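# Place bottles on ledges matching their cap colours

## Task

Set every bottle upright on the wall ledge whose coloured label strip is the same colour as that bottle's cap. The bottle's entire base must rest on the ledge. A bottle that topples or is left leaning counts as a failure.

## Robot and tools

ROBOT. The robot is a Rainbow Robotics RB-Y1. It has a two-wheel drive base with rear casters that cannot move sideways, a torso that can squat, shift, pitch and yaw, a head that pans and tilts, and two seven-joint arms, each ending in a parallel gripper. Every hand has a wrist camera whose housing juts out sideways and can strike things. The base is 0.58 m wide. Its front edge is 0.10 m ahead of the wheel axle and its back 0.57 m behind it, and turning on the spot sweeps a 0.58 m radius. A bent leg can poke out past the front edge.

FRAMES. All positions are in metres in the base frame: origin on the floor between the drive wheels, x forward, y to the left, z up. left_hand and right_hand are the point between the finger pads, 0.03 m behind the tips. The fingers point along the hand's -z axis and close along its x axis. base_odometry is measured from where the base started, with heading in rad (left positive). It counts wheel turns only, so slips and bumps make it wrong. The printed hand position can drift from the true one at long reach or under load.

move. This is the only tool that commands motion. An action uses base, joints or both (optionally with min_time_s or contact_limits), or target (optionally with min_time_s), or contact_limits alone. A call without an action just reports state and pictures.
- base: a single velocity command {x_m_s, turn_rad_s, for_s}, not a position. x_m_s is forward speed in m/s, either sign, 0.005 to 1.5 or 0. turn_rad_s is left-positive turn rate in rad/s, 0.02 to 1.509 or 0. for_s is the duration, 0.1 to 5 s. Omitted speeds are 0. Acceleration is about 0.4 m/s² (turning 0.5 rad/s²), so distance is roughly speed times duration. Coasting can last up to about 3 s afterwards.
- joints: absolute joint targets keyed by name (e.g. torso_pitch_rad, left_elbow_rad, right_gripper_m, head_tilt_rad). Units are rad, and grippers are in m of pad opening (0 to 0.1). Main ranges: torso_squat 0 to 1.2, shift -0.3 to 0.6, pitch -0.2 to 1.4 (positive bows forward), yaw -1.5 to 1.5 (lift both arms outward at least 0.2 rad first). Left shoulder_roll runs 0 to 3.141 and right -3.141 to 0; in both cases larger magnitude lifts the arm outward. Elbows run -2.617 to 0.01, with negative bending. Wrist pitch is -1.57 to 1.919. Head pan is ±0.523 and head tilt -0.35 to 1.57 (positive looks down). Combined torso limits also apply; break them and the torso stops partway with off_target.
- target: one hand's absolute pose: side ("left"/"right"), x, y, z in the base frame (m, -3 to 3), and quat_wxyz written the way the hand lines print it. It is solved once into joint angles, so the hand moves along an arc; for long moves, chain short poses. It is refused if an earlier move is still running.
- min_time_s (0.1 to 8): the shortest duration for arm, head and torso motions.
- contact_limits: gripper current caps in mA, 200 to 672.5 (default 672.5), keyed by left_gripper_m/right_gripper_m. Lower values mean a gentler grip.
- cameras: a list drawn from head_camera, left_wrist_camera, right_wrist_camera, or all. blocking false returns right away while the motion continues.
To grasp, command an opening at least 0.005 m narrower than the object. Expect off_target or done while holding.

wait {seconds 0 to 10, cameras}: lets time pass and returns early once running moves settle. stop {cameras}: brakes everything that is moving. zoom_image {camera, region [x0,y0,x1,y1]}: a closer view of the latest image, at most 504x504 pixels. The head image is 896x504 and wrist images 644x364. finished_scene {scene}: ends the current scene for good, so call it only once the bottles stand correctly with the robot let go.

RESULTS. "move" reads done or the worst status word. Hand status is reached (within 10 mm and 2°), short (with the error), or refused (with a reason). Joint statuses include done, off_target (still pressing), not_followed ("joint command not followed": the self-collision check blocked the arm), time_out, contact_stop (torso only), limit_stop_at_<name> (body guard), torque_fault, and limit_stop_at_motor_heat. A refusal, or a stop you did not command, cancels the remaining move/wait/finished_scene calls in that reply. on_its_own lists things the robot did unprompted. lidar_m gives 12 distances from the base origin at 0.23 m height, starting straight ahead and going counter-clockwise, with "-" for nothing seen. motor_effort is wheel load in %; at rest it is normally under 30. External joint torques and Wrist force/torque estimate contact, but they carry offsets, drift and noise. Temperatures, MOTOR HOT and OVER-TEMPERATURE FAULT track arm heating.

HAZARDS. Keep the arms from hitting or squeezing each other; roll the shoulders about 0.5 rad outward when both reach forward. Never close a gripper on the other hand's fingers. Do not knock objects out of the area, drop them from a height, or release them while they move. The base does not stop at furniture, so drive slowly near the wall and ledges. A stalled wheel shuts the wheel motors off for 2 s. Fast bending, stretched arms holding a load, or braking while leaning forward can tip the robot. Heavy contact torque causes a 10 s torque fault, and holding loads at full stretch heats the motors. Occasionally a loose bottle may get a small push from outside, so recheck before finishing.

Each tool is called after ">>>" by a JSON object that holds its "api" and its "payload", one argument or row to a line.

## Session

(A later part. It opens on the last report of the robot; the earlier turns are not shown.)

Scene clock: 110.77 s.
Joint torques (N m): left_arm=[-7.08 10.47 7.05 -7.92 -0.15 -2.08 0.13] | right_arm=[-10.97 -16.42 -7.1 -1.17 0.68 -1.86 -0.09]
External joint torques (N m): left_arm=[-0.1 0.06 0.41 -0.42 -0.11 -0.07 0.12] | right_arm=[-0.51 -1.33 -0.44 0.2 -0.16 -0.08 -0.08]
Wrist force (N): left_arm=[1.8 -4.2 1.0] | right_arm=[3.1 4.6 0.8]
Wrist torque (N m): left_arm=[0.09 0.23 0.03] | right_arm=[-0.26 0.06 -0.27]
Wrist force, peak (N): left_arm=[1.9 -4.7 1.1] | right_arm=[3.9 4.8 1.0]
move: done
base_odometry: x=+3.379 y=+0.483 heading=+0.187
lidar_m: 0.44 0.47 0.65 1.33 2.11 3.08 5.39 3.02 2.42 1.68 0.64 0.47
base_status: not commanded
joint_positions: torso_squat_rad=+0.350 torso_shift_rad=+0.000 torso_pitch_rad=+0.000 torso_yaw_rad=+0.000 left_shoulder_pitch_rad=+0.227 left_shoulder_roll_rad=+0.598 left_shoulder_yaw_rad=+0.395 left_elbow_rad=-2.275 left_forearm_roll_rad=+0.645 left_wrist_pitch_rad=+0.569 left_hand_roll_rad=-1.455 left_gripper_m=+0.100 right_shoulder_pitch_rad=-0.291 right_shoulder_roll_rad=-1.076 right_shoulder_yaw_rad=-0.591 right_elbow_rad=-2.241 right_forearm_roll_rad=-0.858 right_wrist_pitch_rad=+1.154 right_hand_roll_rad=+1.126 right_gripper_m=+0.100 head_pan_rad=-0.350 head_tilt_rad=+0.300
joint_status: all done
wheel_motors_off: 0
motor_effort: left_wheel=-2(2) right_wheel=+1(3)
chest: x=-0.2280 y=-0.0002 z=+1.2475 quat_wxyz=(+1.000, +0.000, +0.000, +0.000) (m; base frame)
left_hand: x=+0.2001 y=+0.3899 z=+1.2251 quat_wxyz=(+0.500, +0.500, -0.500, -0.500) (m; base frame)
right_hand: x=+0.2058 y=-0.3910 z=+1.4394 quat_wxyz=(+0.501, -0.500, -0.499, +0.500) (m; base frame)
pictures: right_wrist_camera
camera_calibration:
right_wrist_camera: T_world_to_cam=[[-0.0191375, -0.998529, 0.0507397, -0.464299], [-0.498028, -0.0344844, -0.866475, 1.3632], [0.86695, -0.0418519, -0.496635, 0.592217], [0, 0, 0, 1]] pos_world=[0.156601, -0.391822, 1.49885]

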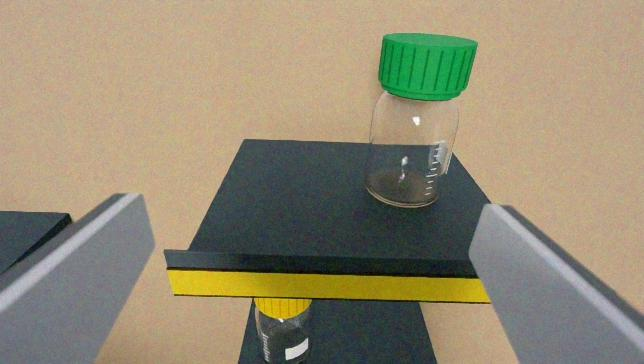

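>>> {"api": "move", "payload": {
  "target": {"side":"right","x":0.265,"y":-0.435,"z":1.463,"quat_wxyz":[0.5,-0.5,-0.5,0.5]},
  "min_time_s": 0.8,
  "cameras": []
}}

>>> {"api": "move", "payload": {
  "target": {"side":"right","x":0.315,"y":-0.447,"z":1.467,"quat_wxyz":[0.5,-0.5,-0.5,0.5]},
  "min_time_s": 0.8,
  "cameras": ["right_wrist_camera"]
}}

Scene clock: 112.30 s.
Joint torques (N m): left_arm=[-7.12 10.73 7.33 -8.04 -0.2 -2.12 0.07] | right_arm=[-13.59 -18.84 -4.86 -2.78 0.41 -1.88 -0.1]
External joint torques (N m): left_arm=[-0.14 0.31 0.69 -0.53 -0.16 -0.1 0.06] | right_arm=[-0.32 -2.28 2.44 0.18 -0.12 0.03 -0.09]
Wrist force (N): left_arm=[2.0 -4.3 1.1] | right_arm=[2.3 4.0 1.5]
Wrist torque (N m): left_arm=[0.09 0.26 0.01] | right_arm=[-0.23 0.04 -0.27]
Wrist force, peak (N): left_arm=[2.0 -4.5 1.6] | right_arm=[3.8 4.9 1.9]
move: done
base_odometry: x=+3.379 y=+0.483 heading=+0.187
lidar_m: 0.45 0.47 0.65 1.32 2.12 3.07 5.39 3.01 2.42 1.69 0.63 0.47
base_status: not commanded
joint_positions: torso_squat_rad=+0.350 torso_shift_rad=+0.000 torso_pitch_rad=+0.000 torso_yaw_rad=+0.000 left_shoulder_pitch_rad=+0.227 left_shoulder_roll_rad=+0.598 left_shoulder_yaw_rad=+0.395 left_elbow_rad=-2.275 left_forearm_roll_rad=+0.645 left_wrist_pitch_rad=+0.569 left_hand_roll_rad=-1.455 left_gripper_m=+0.100 right_shoulder_pitch_rad=-0.483 right_shoulder_roll_rad=-1.141 right_shoulder_yaw_rad=-0.442 right_elbow_rad=-1.877 right_forearm_roll_rad=-0.924 right_wrist_pitch_rad=+1.011 right_hand_roll_rad=+1.306 right_gripper_m=+0.100 head_pan_rad=-0.350 head_tilt_rad=+0.300
joint_status: all done
wheel_motors_off: 0
motor_effort: left_wheel=-2(2) right_wheel=+1(2)
chest: x=-0.2280 y=-0.0002 z=+1.2475 quat_wxyz=(+1.000, +0.000, +0.000, +0.000) (m; base frame)
left_hand: x=+0.2001 y=+0.3899 z=+1.2251 quat_wxyz=(+0.500, +0.500, -0.500, -0.500) (m; base frame)
right_hand: x=+0.2646 y=-0.4351 z=+1.4630 quat_wxyz=(+0.500, -0.500, -0.500, +0.500) (m; base frame)
right_hand_status: reached (checked arc, planned for 0.8 s): 0 mm and 0.1 deg off.
pictures: none
No camera images: "cameras" was empty.

Scene clock: 113.43 s.
Joint torques (N m): left_arm=[-7.26 10.47 6.93 -8.14 -0.15 -2.17 0.23] | right_arm=[-16.41 -17.42 -5.39 -3.54 0.33 -1.87 0]
External joint torques (N m): left_arm=[-0.28 0.06 0.28 -0.64 -0.11 -0.16 0.22] | right_arm=[-0.51 -1.14 1.94 0.64 -0.03 0.08 0.01]
Wrist force (N): left_arm=[1.9 -4.2 1.4] | right_arm=[3.2 4.9 0.1]
Wrist torque (N m): left_arm=[0.10 0.22 0.03] | right_arm=[-0.25 0.10 -0.33]
Wrist force, peak (N): left_arm=[2.3 -4.4 1.2] | right_arm=[2.7 5.7 0.5]
move: done
base_odometry: x=+3.379 y=+0.483 heading=+0.187
lidar_m: 0.45 0.47 0.65 1.32 2.12 3.07 5.39 3.02 2.41 1.68 0.64 0.47
base_status: not commanded
joint_positions: torso_squat_rad=+0.350 torso_shift_rad=+0.000 torso_pitch_rad=+0.000 torso_yaw_rad=+0.000 left_shoulder_pitch_rad=+0.227 left_shoulder_roll_rad=+0.598 left_shoulder_yaw_rad=+0.395 left_elbow_rad=-2.275 left_forearm_roll_rad=+0.645 left_wrist_pitch_rad=+0.569 left_hand_roll_rad=-1.455 left_gripper_m=+0.100 right_shoulder_pitch_rad=-0.673 right_shoulder_roll_rad=-1.129 right_shoulder_yaw_rad=-0.273 right_elbow_rad=-1.629 right_forearm_roll_rad=-0.922 right_wrist_pitch_rad=+0.918 right_hand_roll_rad=+1.412 right_gripper_m=+0.100 head_pan_rad=-0.350 head_tilt_rad=+0.300
joint_status: all done
wheel_motors_off: 0
motor_effort: left_wheel=-2(2) right_wheel=+1(2)
chest: x=-0.2280 y=-0.0002 z=+1.2475 quat_wxyz=(+1.000, +0.000, +0.000, +0.000) (m; base frame)
left_hand: x=+0.2001 y=+0.3899 z=+1.2251 quat_wxyz=(+0.500, +0.500, -0.500, -0.500) (m; base frame)
right_hand: x=+0.3149 y=-0.4471 z=+1.4670 quat_wxyz=(+0.500, -0.500, -0.500, +0.500) (m; base frame)
right_hand_status: reached (checked arc, planned for 0.8 s): 0 mm and 0.0 deg off.
pictures: right_wrist_camera
camera_calibration:
right_wrist_camera: T_world_to_cam=[[-0.0173259, -0.998525, 0.0514544, -0.521299], [-0.496218, -0.0360898, -0.867448, 1.43975], [0.868025, -0.0405619, -0.494861, 0.506655], [0, 0, 0, 1]] pos_world=[0.265609, -0.448018, 1.52646]

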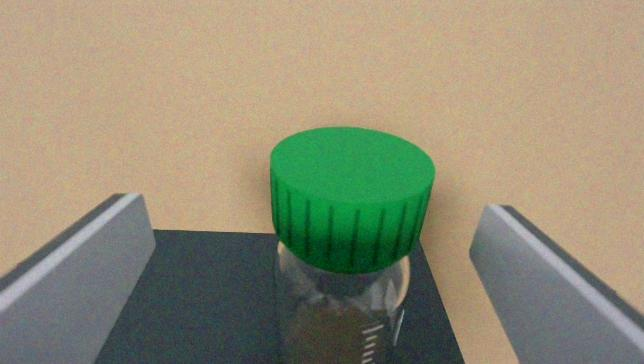

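>>> {"api": "move", "payload": {
  "target": {"side":"right","x":0.342,"y":-0.459,"z":1.467,"quat_wxyz":[0.5,-0.5,-0.5,0.5]},
  "min_time_s": 0.7,
  "cameras": ["right_wrist_camera"]
}}

Scene clock: 115.60 s.
Joint torques (N m): left_arm=[-7.23 10.45 7.12 -8.09 -0.08 -2.18 0.14] | right_arm=[-18.11 -17.12 -4.31 -4.3 0.1 -2.01 0.03]
External joint torques (N m): left_arm=[-0.25 0.04 0.48 -0.59 -0.03 -0.17 0.13] | right_arm=[-0.79 -1.08 2.64 0.75 -0.11 -0.04 0.04]
Wrist force (N): left_arm=[1.8 -4.1 1.0] | right_arm=[2.7 4.5 0.9]
Wrist torque (N m): left_arm=[0.05 0.22 0.03] | right_arm=[-0.23 0.05 -0.32]
Wrist force, peak (N): left_arm=[2.1 -4.6 1.2] | right_arm=[3.3 5.4 1.6]
move: done
base_odometry: x=+3.379 y=+0.483 heading=+0.187
lidar_m: 0.45 0.46 0.65 1.32 2.12 3.07 5.39 3.02 2.42 1.68 0.64 0.47
base_status: not commanded
joint_positions: torso_squat_rad=+0.350 torso_shift_rad=+0.000 torso_pitch_rad=+0.000 torso_yaw_rad=+0.000 left_shoulder_pitch_rad=+0.227 left_shoulder_roll_rad=+0.598 left_shoulder_yaw_rad=+0.395 left_elbow_rad=-2.275 left_forearm_roll_rad=+0.645 left_wrist_pitch_rad=+0.569 left_hand_roll_rad=-1.455 left_gripper_m=+0.100 right_shoulder_pitch_rad=-0.778 right_shoulder_roll_rad=-1.107 right_shoulder_yaw_rad=-0.208 right_elbow_rad=-1.466 right_forearm_roll_rad=-0.945 right_wrist_pitch_rad=+0.865 right_hand_roll_rad=+1.515 right_gripper_m=+0.100 head_pan_rad=-0.350 head_tilt_rad=+0.300
joint_status: all done
wheel_motors_off: 0
motor_effort: left_wheel=-2(2) right_wheel=+2(3)
chest: x=-0.2280 y=-0.0002 z=+1.2475 quat_wxyz=(+1.000, +0.000, +0.000, +0.000) (m; base frame)
left_hand: x=+0.2001 y=+0.3899 z=+1.2251 quat_wxyz=(+0.500, +0.500, -0.500, -0.500) (m; base frame)
right_hand: x=+0.3414 y=-0.4590 z=+1.4670 quat_wxyz=(+0.500, -0.501, -0.500, +0.499) (m; base frame)
right_hand_status: reached (checked arc, planned for 0.7 s): 1 mm and 0.1 deg off.
pictures: right_wrist_camera
camera_calibration:
right_wrist_camera: T_world_to_cam=[[-0.0187657, -0.998512, 0.0511979, -0.531802], [-0.495586, -0.0351842, -0.867846, 1.45323], [0.868356, -0.0416587, -0.494188, 0.4815], [0, 0, 0, 1]] pos_world=[0.292107, -0.459821, 1.52636]

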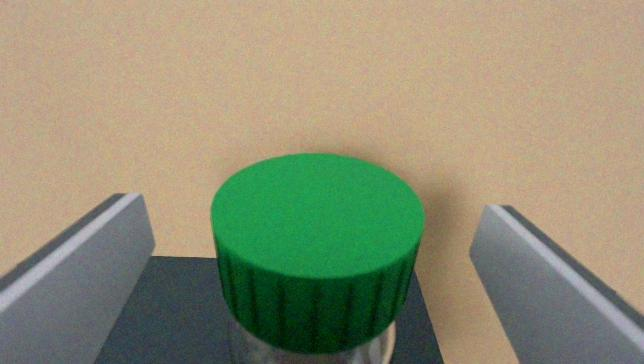

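>>> {"api": "move", "payload": {
  "target": {"side":"right","x":0.35,"y":-0.46,"z":1.4665,"quat_wxyz":[0.5,-0.5,-0.5,0.5]},
  "min_time_s": 0.5,
  "cameras": []
}}

>>> {"api": "move", "payload": {
  "joints": {"right_gripper_m":0.04},
  "cameras": ["right_wrist_camera","head_camera"]
}}

Scene clock: 117.37 s.
Joint torques (N m): left_arm=[-7.66 10.64 7.25 -7.85 -0.03 -2.02 0.08] | right_arm=[-18.98 -17.08 -4.53 -4.47 0.04 -1.94 0.08]
External joint torques (N m): left_arm=[-0.68 0.23 0.61 -0.35 0.01 -0.01 0.07] | right_arm=[-1.24 -1.2 2.29 0.8 -0.13 0.04 0.09]
Wrist force (N): left_arm=[2.0 -4.5 1.0] | right_arm=[2.8 3.7 1.3]
Wrist torque (N m): left_arm=[0.11 0.23 0.03] | right_arm=[-0.10 -0.01 -0.36]
Wrist force, peak (N): left_arm=[2.2 -4.6 1.4] | right_arm=[3.6 5.4 0.7]
move: done
base_odometry: x=+3.379 y=+0.483 heading=+0.187
lidar_m: 0.45 0.47 0.66 1.32 2.11 3.08 5.39 3.02 2.42 1.68 0.63 0.47
base_status: not commanded
joint_positions: torso_squat_rad=+0.350 torso_shift_rad=+0.000 torso_pitch_rad=+0.000 torso_yaw_rad=+0.000 left_shoulder_pitch_rad=+0.227 left_shoulder_roll_rad=+0.598 left_shoulder_yaw_rad=+0.395 left_elbow_rad=-2.275 left_forearm_roll_rad=+0.645 left_wrist_pitch_rad=+0.569 left_hand_roll_rad=-1.455 left_gripper_m=+0.100 right_shoulder_pitch_rad=-0.808 right_shoulder_roll_rad=-1.097 right_shoulder_yaw_rad=-0.188 right_elbow_rad=-1.424 right_forearm_roll_rad=-0.947 right_wrist_pitch_rad=+0.852 right_hand_roll_rad=+1.539 right_gripper_m=+0.100 head_pan_rad=-0.350 head_tilt_rad=+0.300
joint_status: all done
wheel_motors_off: 0
motor_effort: left_wheel=-2(2) right_wheel=+2(2)
chest: x=-0.2280 y=-0.0002 z=+1.2475 quat_wxyz=(+1.000, +0.000, +0.000, +0.000) (m; base frame)
left_hand: x=+0.2001 y=+0.3899 z=+1.2251 quat_wxyz=(+0.500, +0.500, -0.500, -0.500) (m; base frame)
right_hand: x=+0.3492 y=-0.4599 z=+1.4663 quat_wxyz=(+0.500, -0.500, -0.500, +0.500) (m; base frame)
right_hand_status: reached (checked arc, planned for 0.5 s): 1 mm and 0.1 deg off.
pictures: none
No camera images: "cameras" was empty.

Scene clock: 118.57 s.
Joint torques (N m): left_arm=[-7.73 10.59 6.87 -8.04 -0.11 -2.1 0.04] | right_arm=[-18.58 -16.86 -4.78 -4.41 0.07 -2.12 0.19]
External joint torques (N m): left_arm=[-0.74 0.18 0.23 -0.54 -0.07 -0.09 0.03] | right_arm=[-0.84 -0.97 2.04 0.86 -0.1 -0.15 0.2]
Wrist force (N): left_arm=[1.7 -4.5 1.2] | right_arm=[3.5 4.5 1.4]
Wrist torque (N m): left_arm=[0.13 0.22 0.02] | right_arm=[-0.22 0.01 -0.32]
Wrist force, peak (N): left_arm=[2.0 -4.6 1.2] | right_arm=[3.7 5.3 2.0]
move: off_target
base_odometry: x=+3.379 y=+0.483 heading=+0.187
lidar_m: 0.45 0.47 0.65 1.32 2.12 3.08 5.39 3.01 2.42 1.68 0.64 0.47
base_status: not commanded
joint_positions: torso_squat_rad=+0.350 torso_shift_rad=+0.000 torso_pitch_rad=+0.000 torso_yaw_rad=+0.000 left_shoulder_pitch_rad=+0.227 left_shoulder_roll_rad=+0.598 left_shoulder_yaw_rad=+0.395 left_elbow_rad=-2.275 left_forearm_roll_rad=+0.645 left_wrist_pitch_rad=+0.569 left_hand_roll_rad=-1.455 left_gripper_m=+0.100 right_shoulder_pitch_rad=-0.808 right_shoulder_roll_rad=-1.097 right_shoulder_yaw_rad=-0.188 right_elbow_rad=-1.424 right_forearm_roll_rad=-0.947 right_wrist_pitch_rad=+0.852 right_hand_roll_rad=+1.539 right_gripper_m=+0.053 head_pan_rad=-0.350 head_tilt_rad=+0.300
joint_status: right_gripper_m off_target (ended at +0.053, target +0.040)
wheel_motors_off: 0
motor_effort: left_wheel=-2(2) right_wheel=+1(2)
chest: x=-0.2280 y=-0.0002 z=+1.2475 quat_wxyz=(+1.000, +0.000, +0.000, +0.000) (m; base frame)
left_hand: x=+0.2001 y=+0.3899 z=+1.2251 quat_wxyz=(+0.500, +0.500, -0.500, -0.500) (m; base frame)
right_hand: x=+0.3492 y=-0.4599 z=+1.4663 quat_wxyz=(+0.500, -0.500, -0.500, +0.500) (m; base frame)
pictures: head_camera, right_wrist_camera
camera_calibration:
head_camera: T_world_to_cam=[[-0.370004, -0.92876, 0.0223922, -0.104226], [-0.249655, 0.0761846, -0.965333, 1.40449], [0.894857, -0.362767, -0.260058, 0.503709], [0, 0, 0, 1]] pos_world=[-0.138675, -0.0210721, 1.48912]
right_wrist_camera: T_world_to_cam=[[-0.0181308, -0.9985, 0.0516701, -0.533428], [-0.496047, -0.0358867, -0.867554, 1.45591], [0.868106, -0.0413603, -0.494652, 0.475312], [0, 0, 0, 1]] pos_world=[0.299907, -0.460721, 1.52576]

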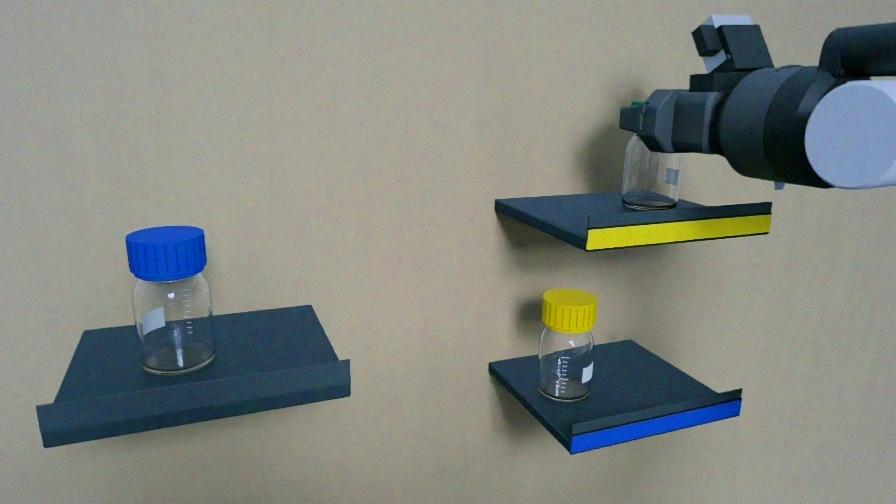

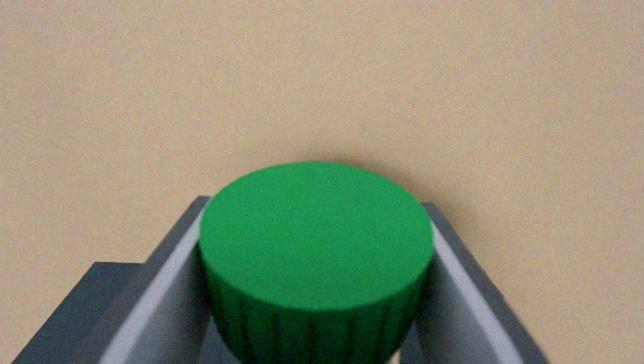

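>>> {"api": "move", "payload": {
  "target": {"side":"right","x":0.349,"y":-0.46,"z":1.51,"quat_wxyz":[0.5,-0.5,-0.5,0.5]},
  "min_time_s": 0.9,
  "cameras": []
}}

>>> {"api": "move", "payload": {
  "target": {"side":"right","x":0.26,"y":-0.40,"z":1.512,"quat_wxyz":[0.5,-0.5,-0.5,0.5]},
  "min_time_s": 1.2,
  "cameras": ["right_wrist_camera"]
}}

>>> {"api": "move", "payload": {
  "target": {"side":"right","x":0.17,"y":-0.28,"z":1.512,"quat_wxyz":[0.5,-0.5,-0.5,0.5]},
  "min_time_s": 1.2,
  "cameras": ["right_wrist_camera","head_camera"]
}}

Scene clock: 121.00 s.
Joint torques (N m): left_arm=[-7.1 10.63 7 -7.99 -0.14 -2.08 0.1] | right_arm=[-19.84 -17.68 -4.56 -4.64 -0.08 -1.93 0.22]
External joint torques (N m): left_arm=[-0.12 0.21 0.36 -0.49 -0.1 -0.06 0.08] | right_arm=[-1.68 -3.17 1.56 0.55 -0.2 0.05 0.23]
Wrist force (N): left_arm=[1.7 -4.3 1.0] | right_arm=[2.9 6.1 0.5]
Wrist torque (N m): left_arm=[0.09 0.20 0.03] | right_arm=[-0.27 0.04 -0.30]
Wrist force, peak (N): left_arm=[2.0 -4.6 1.5] | right_arm=[3.5 6.5 1.9]
move: done
base_odometry: x=+3.379 y=+0.483 heading=+0.187
lidar_m: 0.45 0.47 0.65 1.32 2.12 3.08 5.39 3.02 2.42 1.69 0.64 0.47
base_status: not commanded
joint_positions: torso_squat_rad=+0.350 torso_shift_rad=+0.000 torso_pitch_rad=+0.000 torso_yaw_rad=+0.000 left_shoulder_pitch_rad=+0.227 left_shoulder_roll_rad=+0.598 left_shoulder_yaw_rad=+0.395 left_elbow_rad=-2.275 left_forearm_roll_rad=+0.645 left_wrist_pitch_rad=+0.569 left_hand_roll_rad=-1.455 left_gripper_m=+0.100 right_shoulder_pitch_rad=-0.972 right_shoulder_roll_rad=-1.131 right_shoulder_yaw_rad=-0.139 right_elbow_rad=-1.321 right_forearm_roll_rad=-0.967 right_wrist_pitch_rad=+0.917 right_hand_roll_rad=+1.567 right_gripper_m=+0.053 head_pan_rad=-0.350 head_tilt_rad=+0.300
joint_status: all done
wheel_motors_off: 0
motor_effort: left_wheel=-2(2) right_wheel=+1(3)
chest: x=-0.2280 y=-0.0003 z=+1.2475 quat_wxyz=(+1.000, +0.000, +0.000, +0.000) (m; base frame)
left_hand: x=+0.2001 y=+0.3899 z=+1.2251 quat_wxyz=(+0.500, +0.500, -0.500, -0.500) (m; base frame)
right_hand: x=+0.3486 y=-0.4598 z=+1.5097 quat_wxyz=(+0.500, -0.500, -0.500, +0.499) (m; base frame)
right_hand_status: reached (checked arc, planned for 0.9 s): 1 mm and 0.1 deg off.
pictures: none
No camera images: "cameras" was empty.

Scene clock: 122.53 s.
Joint torques (N m): left_arm=[-7.2 10.3 7.01 -8.17 -0.16 -2.16 -0.02] | right_arm=[-13.07 -17.44 -7.88 -1.75 0.83 -2.15 0.1]
External joint torques (N m): left_arm=[-0.22 -0.11 0.37 -0.67 -0.12 -0.14 -0.03] | right_arm=[0.64 -2.59 -0.55 -0.26 0.06 -0.34 0.11]
Wrist force (N): left_arm=[1.8 -4.5 1.0] | right_arm=[3.5 6.9 0.9]
Wrist torque (N m): left_arm=[0.11 0.21 0.03] | right_arm=[-0.30 0.14 -0.14]
Wrist force, peak (N): left_arm=[2.1 -4.7 1.2] | right_arm=[4.2 6.9 0.9]
move: done
base_odometry: x=+3.379 y=+0.483 heading=+0.187
lidar_m: 0.45 0.47 0.66 1.32 2.11 3.07 5.39 3.02 2.42 1.69 0.64 0.46
base_status: not commanded
joint_positions: torso_squat_rad=+0.350 torso_shift_rad=+0.000 torso_pitch_rad=+0.000 torso_yaw_rad=+0.000 left_shoulder_pitch_rad=+0.227 left_shoulder_roll_rad=+0.598 left_shoulder_yaw_rad=+0.395 left_elbow_rad=-2.275 left_forearm_roll_rad=+0.645 left_wrist_pitch_rad=+0.569 left_hand_roll_rad=-1.455 left_gripper_m=+0.100 right_shoulder_pitch_rad=-0.680 right_shoulder_roll_rad=-1.246 right_shoulder_yaw_rad=-0.309 right_elbow_rad=-1.879 right_forearm_roll_rad=-0.906 right_wrist_pitch_rad=+1.111 right_hand_roll_rad=+1.160 right_gripper_m=+0.053 head_pan_rad=-0.350 head_tilt_rad=+0.300
joint_status: all done
wheel_motors_off: 0
motor_effort: left_wheel=-2(2) right_wheel=+0(2)
chest: x=-0.2280 y=-0.0003 z=+1.2475 quat_wxyz=(+1.000, +0.000, +0.000, +0.000) (m; base frame)
left_hand: x=+0.2001 y=+0.3899 z=+1.2251 quat_wxyz=(+0.500, +0.500, -0.500, -0.500) (m; base frame)
right_hand: x=+0.2601 y=-0.3999 z=+1.5119 quat_wxyz=(+0.500, -0.500, -0.500, +0.500) (m; base frame)
right_hand_status: reached (checked arc, planned for 1.2 s): 0 mm and 0.0 deg off.
pictures: right_wrist_camera
camera_calibration:
right_wrist_camera: T_world_to_cam=[[-0.0162492, -0.998543, 0.0514643, -0.477773], [-0.496969, -0.0365973, -0.866996, 1.4525], [0.867616, -0.0396642, -0.49565, 0.57995], [0, 0, 0, 1]] pos_world=[0.21091, -0.400916, 1.57135]

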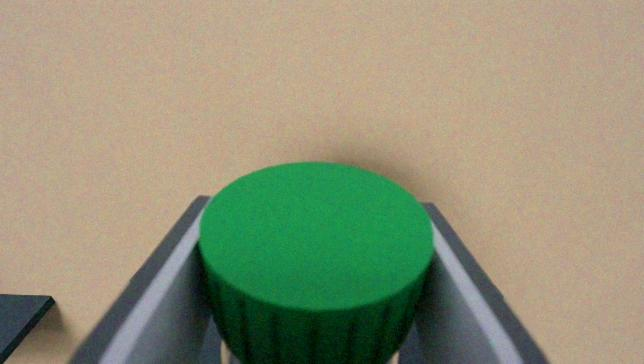

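Scene clock: 124.10 s.
Joint torques (N m): left_arm=[-6.89 10.53 7.08 -8.05 -0.17 -2.16 0.04] | right_arm=[-12.05 -12.22 -4.64 3.24 1.84 -1.26 0.22]
External joint torques (N m): left_arm=[0.09 0.11 0.44 -0.55 -0.13 -0.14 0.03] | right_arm=[-1.27 -1.82 1.85 -0.09 0.25 -0.08 0.23]
Wrist force (N): left_arm=[1.9 -4.3 1.2] | right_arm=[3.4 6.6 0.9]
Wrist torque (N m): left_arm=[0.11 0.23 0.02] | right_arm=[-0.28 0.07 -0.12]
Wrist force, peak (N): left_arm=[2.1 -4.6 1.2] | right_arm=[4.0 6.7 0.4]
move: done
base_odometry: x=+3.379 y=+0.483 heading=+0.187
lidar_m: 0.45 0.47 0.65 1.32 2.12 3.08 5.38 3.02 2.42 1.69 0.64 0.47
base_status: not commanded
joint_positions: torso_squat_rad=+0.350 torso_shift_rad=+0.000 torso_pitch_rad=+0.000 torso_yaw_rad=+0.000 left_shoulder_pitch_rad=+0.227 left_shoulder_roll_rad=+0.598 left_shoulder_yaw_rad=+0.395 left_elbow_rad=-2.275 left_forearm_roll_rad=+0.645 left_wrist_pitch_rad=+0.569 left_hand_roll_rad=-1.455 left_gripper_m=+0.100 right_shoulder_pitch_rad=-0.823 right_shoulder_roll_rad=-1.375 right_shoulder_yaw_rad=-0.200 right_elbow_rad=-2.379 right_forearm_roll_rad=-0.853 right_wrist_pitch_rad=+1.470 right_hand_roll_rad=+0.640 right_gripper_m=+0.053 head_pan_rad=-0.350 head_tilt_rad=+0.300
joint_status: all done
wheel_motors_off: 0
motor_effort: left_wheel=-2(2) right_wheel=+2(2)
chest: x=-0.2280 y=-0.0002 z=+1.2475 quat_wxyz=(+1.000, +0.000, +0.000, +0.000) (m; base frame)
left_hand: x=+0.2001 y=+0.3899 z=+1.2251 quat_wxyz=(+0.500, +0.500, -0.500, -0.500) (m; base frame)
right_hand: x=+0.1700 y=-0.2805 z=+1.5119 quat_wxyz=(+0.499, -0.500, -0.501, +0.500) (m; base frame)
right_hand_status: reached (checked arc, planned for 1.2 s): 0 mm and 0.1 deg off.
pictures: head_camera, right_wrist_camera
camera_calibration:
head_camera: T_world_to_cam=[[-0.370016, -0.928757, 0.0223383, -0.104148], [-0.24972, 0.0762708, -0.96531, 1.40444], [0.894834, -0.362758, -0.260151, 0.503844], [0, 0, 0, 1]] pos_world=[-0.138675, -0.0210724, 1.48913]
right_wrist_camera: T_world_to_cam=[[-0.0157358, -0.998547, 0.0515316, -0.360077], [-0.494975, -0.0370005, -0.868119, 1.41333], [0.868765, -0.0391674, -0.493674, 0.659881], [0, 0, 0, 1]] pos_world=[0.120615, -0.281415, 1.57126]

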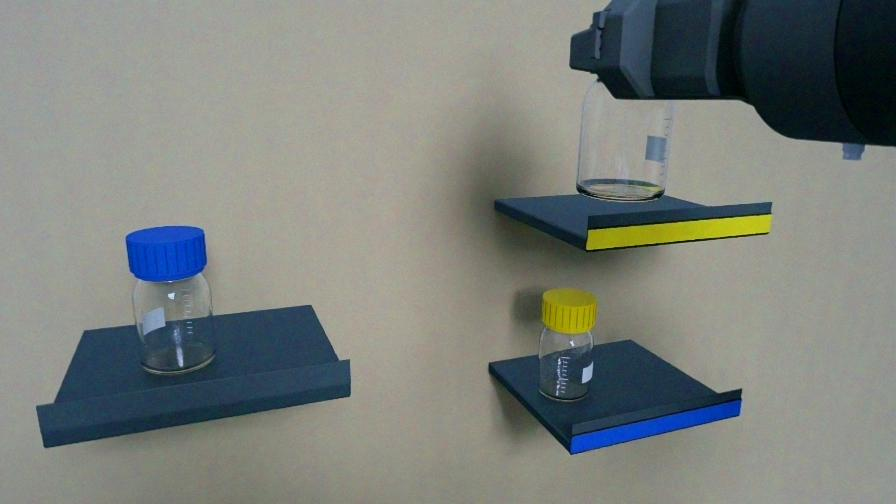

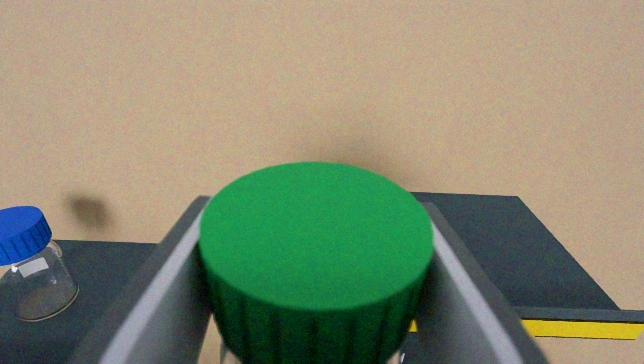

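>>> {"api": "move", "payload": {
  "joints": {"torso_yaw_rad":1.0,"head_pan_rad":-0.38},
  "min_time_s": 2.5,
  "cameras": ["right_wrist_camera"]
}}

>>> {"api": "move", "payload": {
  "target": {"side":"right","x":0.255,"y":0.295,"z":1.512,"quat_wxyz":[0.2706,-0.2706,-0.6533,0.6533]},
  "min_time_s": 1.3,
  "cameras": ["right_wrist_camera","head_camera"]
}}

Scene clock: 127.87 s.
Joint torques (N m): left_arm=[-7.27 10.67 6.91 -7.96 -0.19 -2.16 0.06] | right_arm=[-12.68 -12.17 -4.94 2.86 1.8 -1.42 0.13]
External joint torques (N m): left_arm=[-0.26 0.25 0.27 -0.46 -0.15 -0.15 0.04] | right_arm=[-1.9 -1.78 1.55 -0.47 0.22 -0.24 0.14]
Wrist force (N): left_arm=[2.0 -4.4 1.0] | right_arm=[2.9 6.0 0.3]
Wrist torque (N m): left_arm=[0.10 0.24 0.04] | right_arm=[-0.21 0.02 -0.10]
Wrist force, peak (N): left_arm=[2.3 -4.6 1.1] | right_arm=[3.5 6.6 0.4]
move: done
base_odometry: x=+3.379 y=+0.483 heading=+0.187
lidar_m: 0.44 0.47 0.66 1.32 2.12 3.07 5.39 3.03 2.42 1.69 0.63 0.47
base_status: not commanded
joint_positions: torso_squat_rad=+0.350 torso_shift_rad=+0.000 torso_pitch_rad=+0.000 torso_yaw_rad=+1.000 left_shoulder_pitch_rad=+0.227 left_shoulder_roll_rad=+0.598 left_shoulder_yaw_rad=+0.395 left_elbow_rad=-2.275 left_forearm_roll_rad=+0.645 left_wrist_pitch_rad=+0.569 left_hand_roll_rad=-1.455 left_gripper_m=+0.100 right_shoulder_pitch_rad=-0.823 right_shoulder_roll_rad=-1.375 right_shoulder_yaw_rad=-0.200 right_elbow_rad=-2.379 right_forearm_roll_rad=-0.853 right_wrist_pitch_rad=+1.470 right_hand_roll_rad=+0.640 right_gripper_m=+0.053 head_pan_rad=-0.380 head_tilt_rad=+0.300
joint_status: all done
wheel_motors_off: 0
motor_effort: left_wheel=-2(2) right_wheel=+1(2)
chest: x=-0.2280 y=-0.0002 z=+1.2475 quat_wxyz=(+0.878, +0.000, +0.000, +0.479) (m; base frame)
left_hand: x=-0.3250 y=+0.5708 z=+1.2252 quat_wxyz=(+0.678, +0.679, -0.199, -0.199) (m; base frame)
right_hand: x=+0.2226 y=+0.1832 z=+1.5123 quat_wxyz=(+0.198, -0.199, -0.679, +0.678) (m; base frame)
pictures: right_wrist_camera
camera_calibration:
right_wrist_camera: T_world_to_cam=[[0.831699, -0.55279, 0.0519723, -0.167375], [-0.23571, -0.436281, -0.868389, 1.47265], [0.502711, 0.709987, -0.493153, 0.575955], [0, 0, 0, 1]] pos_world=[0.196784, 0.141044, 1.57156]

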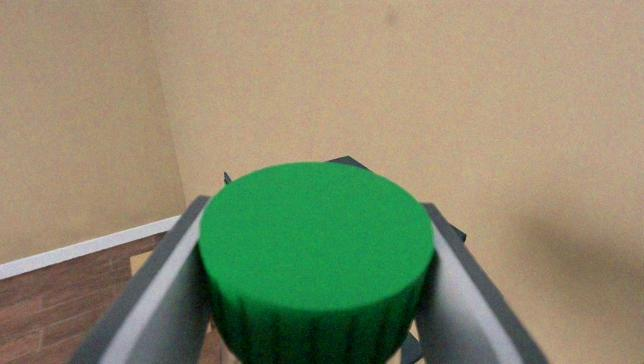

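Scene clock: 129.50 s.
Joint torques (N m): left_arm=[-7.29 10.77 7.04 -8.02 -0.16 -2.05 0.13] | right_arm=[-19.34 -9.36 -6.98 0.62 1.69 -1.03 -0.17]
External joint torques (N m): left_arm=[-0.29 0.35 0.4 -0.52 -0.11 -0.04 0.11] | right_arm=[-1.7 -1.52 1.44 -0.07 0.08 0.11 -0.16]
Wrist force (N): left_arm=[1.8 -4.4 1.1] | right_arm=[4.0 6.2 0.6]
Wrist torque (N m): left_arm=[0.10 0.22 0.03] | right_arm=[-0.28 0.22 -0.06]
Wrist force, peak (N): left_arm=[1.9 -4.8 1.0] | right_arm=[2.8 6.8 1.5]
move: done
base_odometry: x=+3.379 y=+0.483 heading=+0.187
lidar_m: 0.44 0.46 0.65 1.32 2.11 3.07 5.39 3.02 2.43 1.68 0.63 0.47
base_status: not commanded
joint_positions: torso_squat_rad=+0.350 torso_shift_rad=+0.000 torso_pitch_rad=+0.000 torso_yaw_rad=+1.000 left_shoulder_pitch_rad=+0.227 left_shoulder_roll_rad=+0.598 left_shoulder_yaw_rad=+0.395 left_elbow_rad=-2.275 left_forearm_roll_rad=+0.645 left_wrist_pitch_rad=+0.569 left_hand_roll_rad=-1.455 left_gripper_m=+0.100 right_shoulder_pitch_rad=-1.295 right_shoulder_roll_rad=-1.063 right_shoulder_yaw_rad=+0.429 right_elbow_rad=-2.003 right_forearm_roll_rad=-0.361 right_wrist_pitch_rad=+1.587 right_hand_roll_rad=+0.611 right_gripper_m=+0.053 head_pan_rad=-0.380 head_tilt_rad=+0.300
joint_status: all done
wheel_motors_off: 0
motor_effort: left_wheel=-2(2) right_wheel=+0(3)
chest: x=-0.2280 y=-0.0002 z=+1.2475 quat_wxyz=(+0.878, +0.000, +0.000, +0.479) (m; base frame)
left_hand: x=-0.3250 y=+0.5708 z=+1.2252 quat_wxyz=(+0.678, +0.679, -0.199, -0.199) (m; base frame)
right_hand: x=+0.2551 y=+0.2950 z=+1.5118 quat_wxyz=(+0.271, -0.271, -0.653, +0.653) (m; base frame)
right_hand_status: reached (checked arc, planned for 1.3 s): 0 mm and 0.0 deg off.
pictures: head_camera, right_wrist_camera
camera_calibration:
head_camera: T_world_to_cam=[[0.556993, -0.830213, 0.0224627, 0.107786], [-0.203413, -0.162594, -0.965498, 1.41508], [0.805221, 0.533207, -0.25944, 0.482931], [0, 0, 0, 1]] pos_world=[-0.161058, 0.0620659, 1.48912]
right_wrist_camera: T_world_to_cam=[[0.694183, -0.717949, 0.0515561, -0.0479881], [-0.325444, -0.376944, -0.867179, 1.53226], [0.642024, 0.585203, -0.495321, 0.484615], [0, 0, 0, 1]] pos_world=[0.220842, 0.259523, 1.57125]

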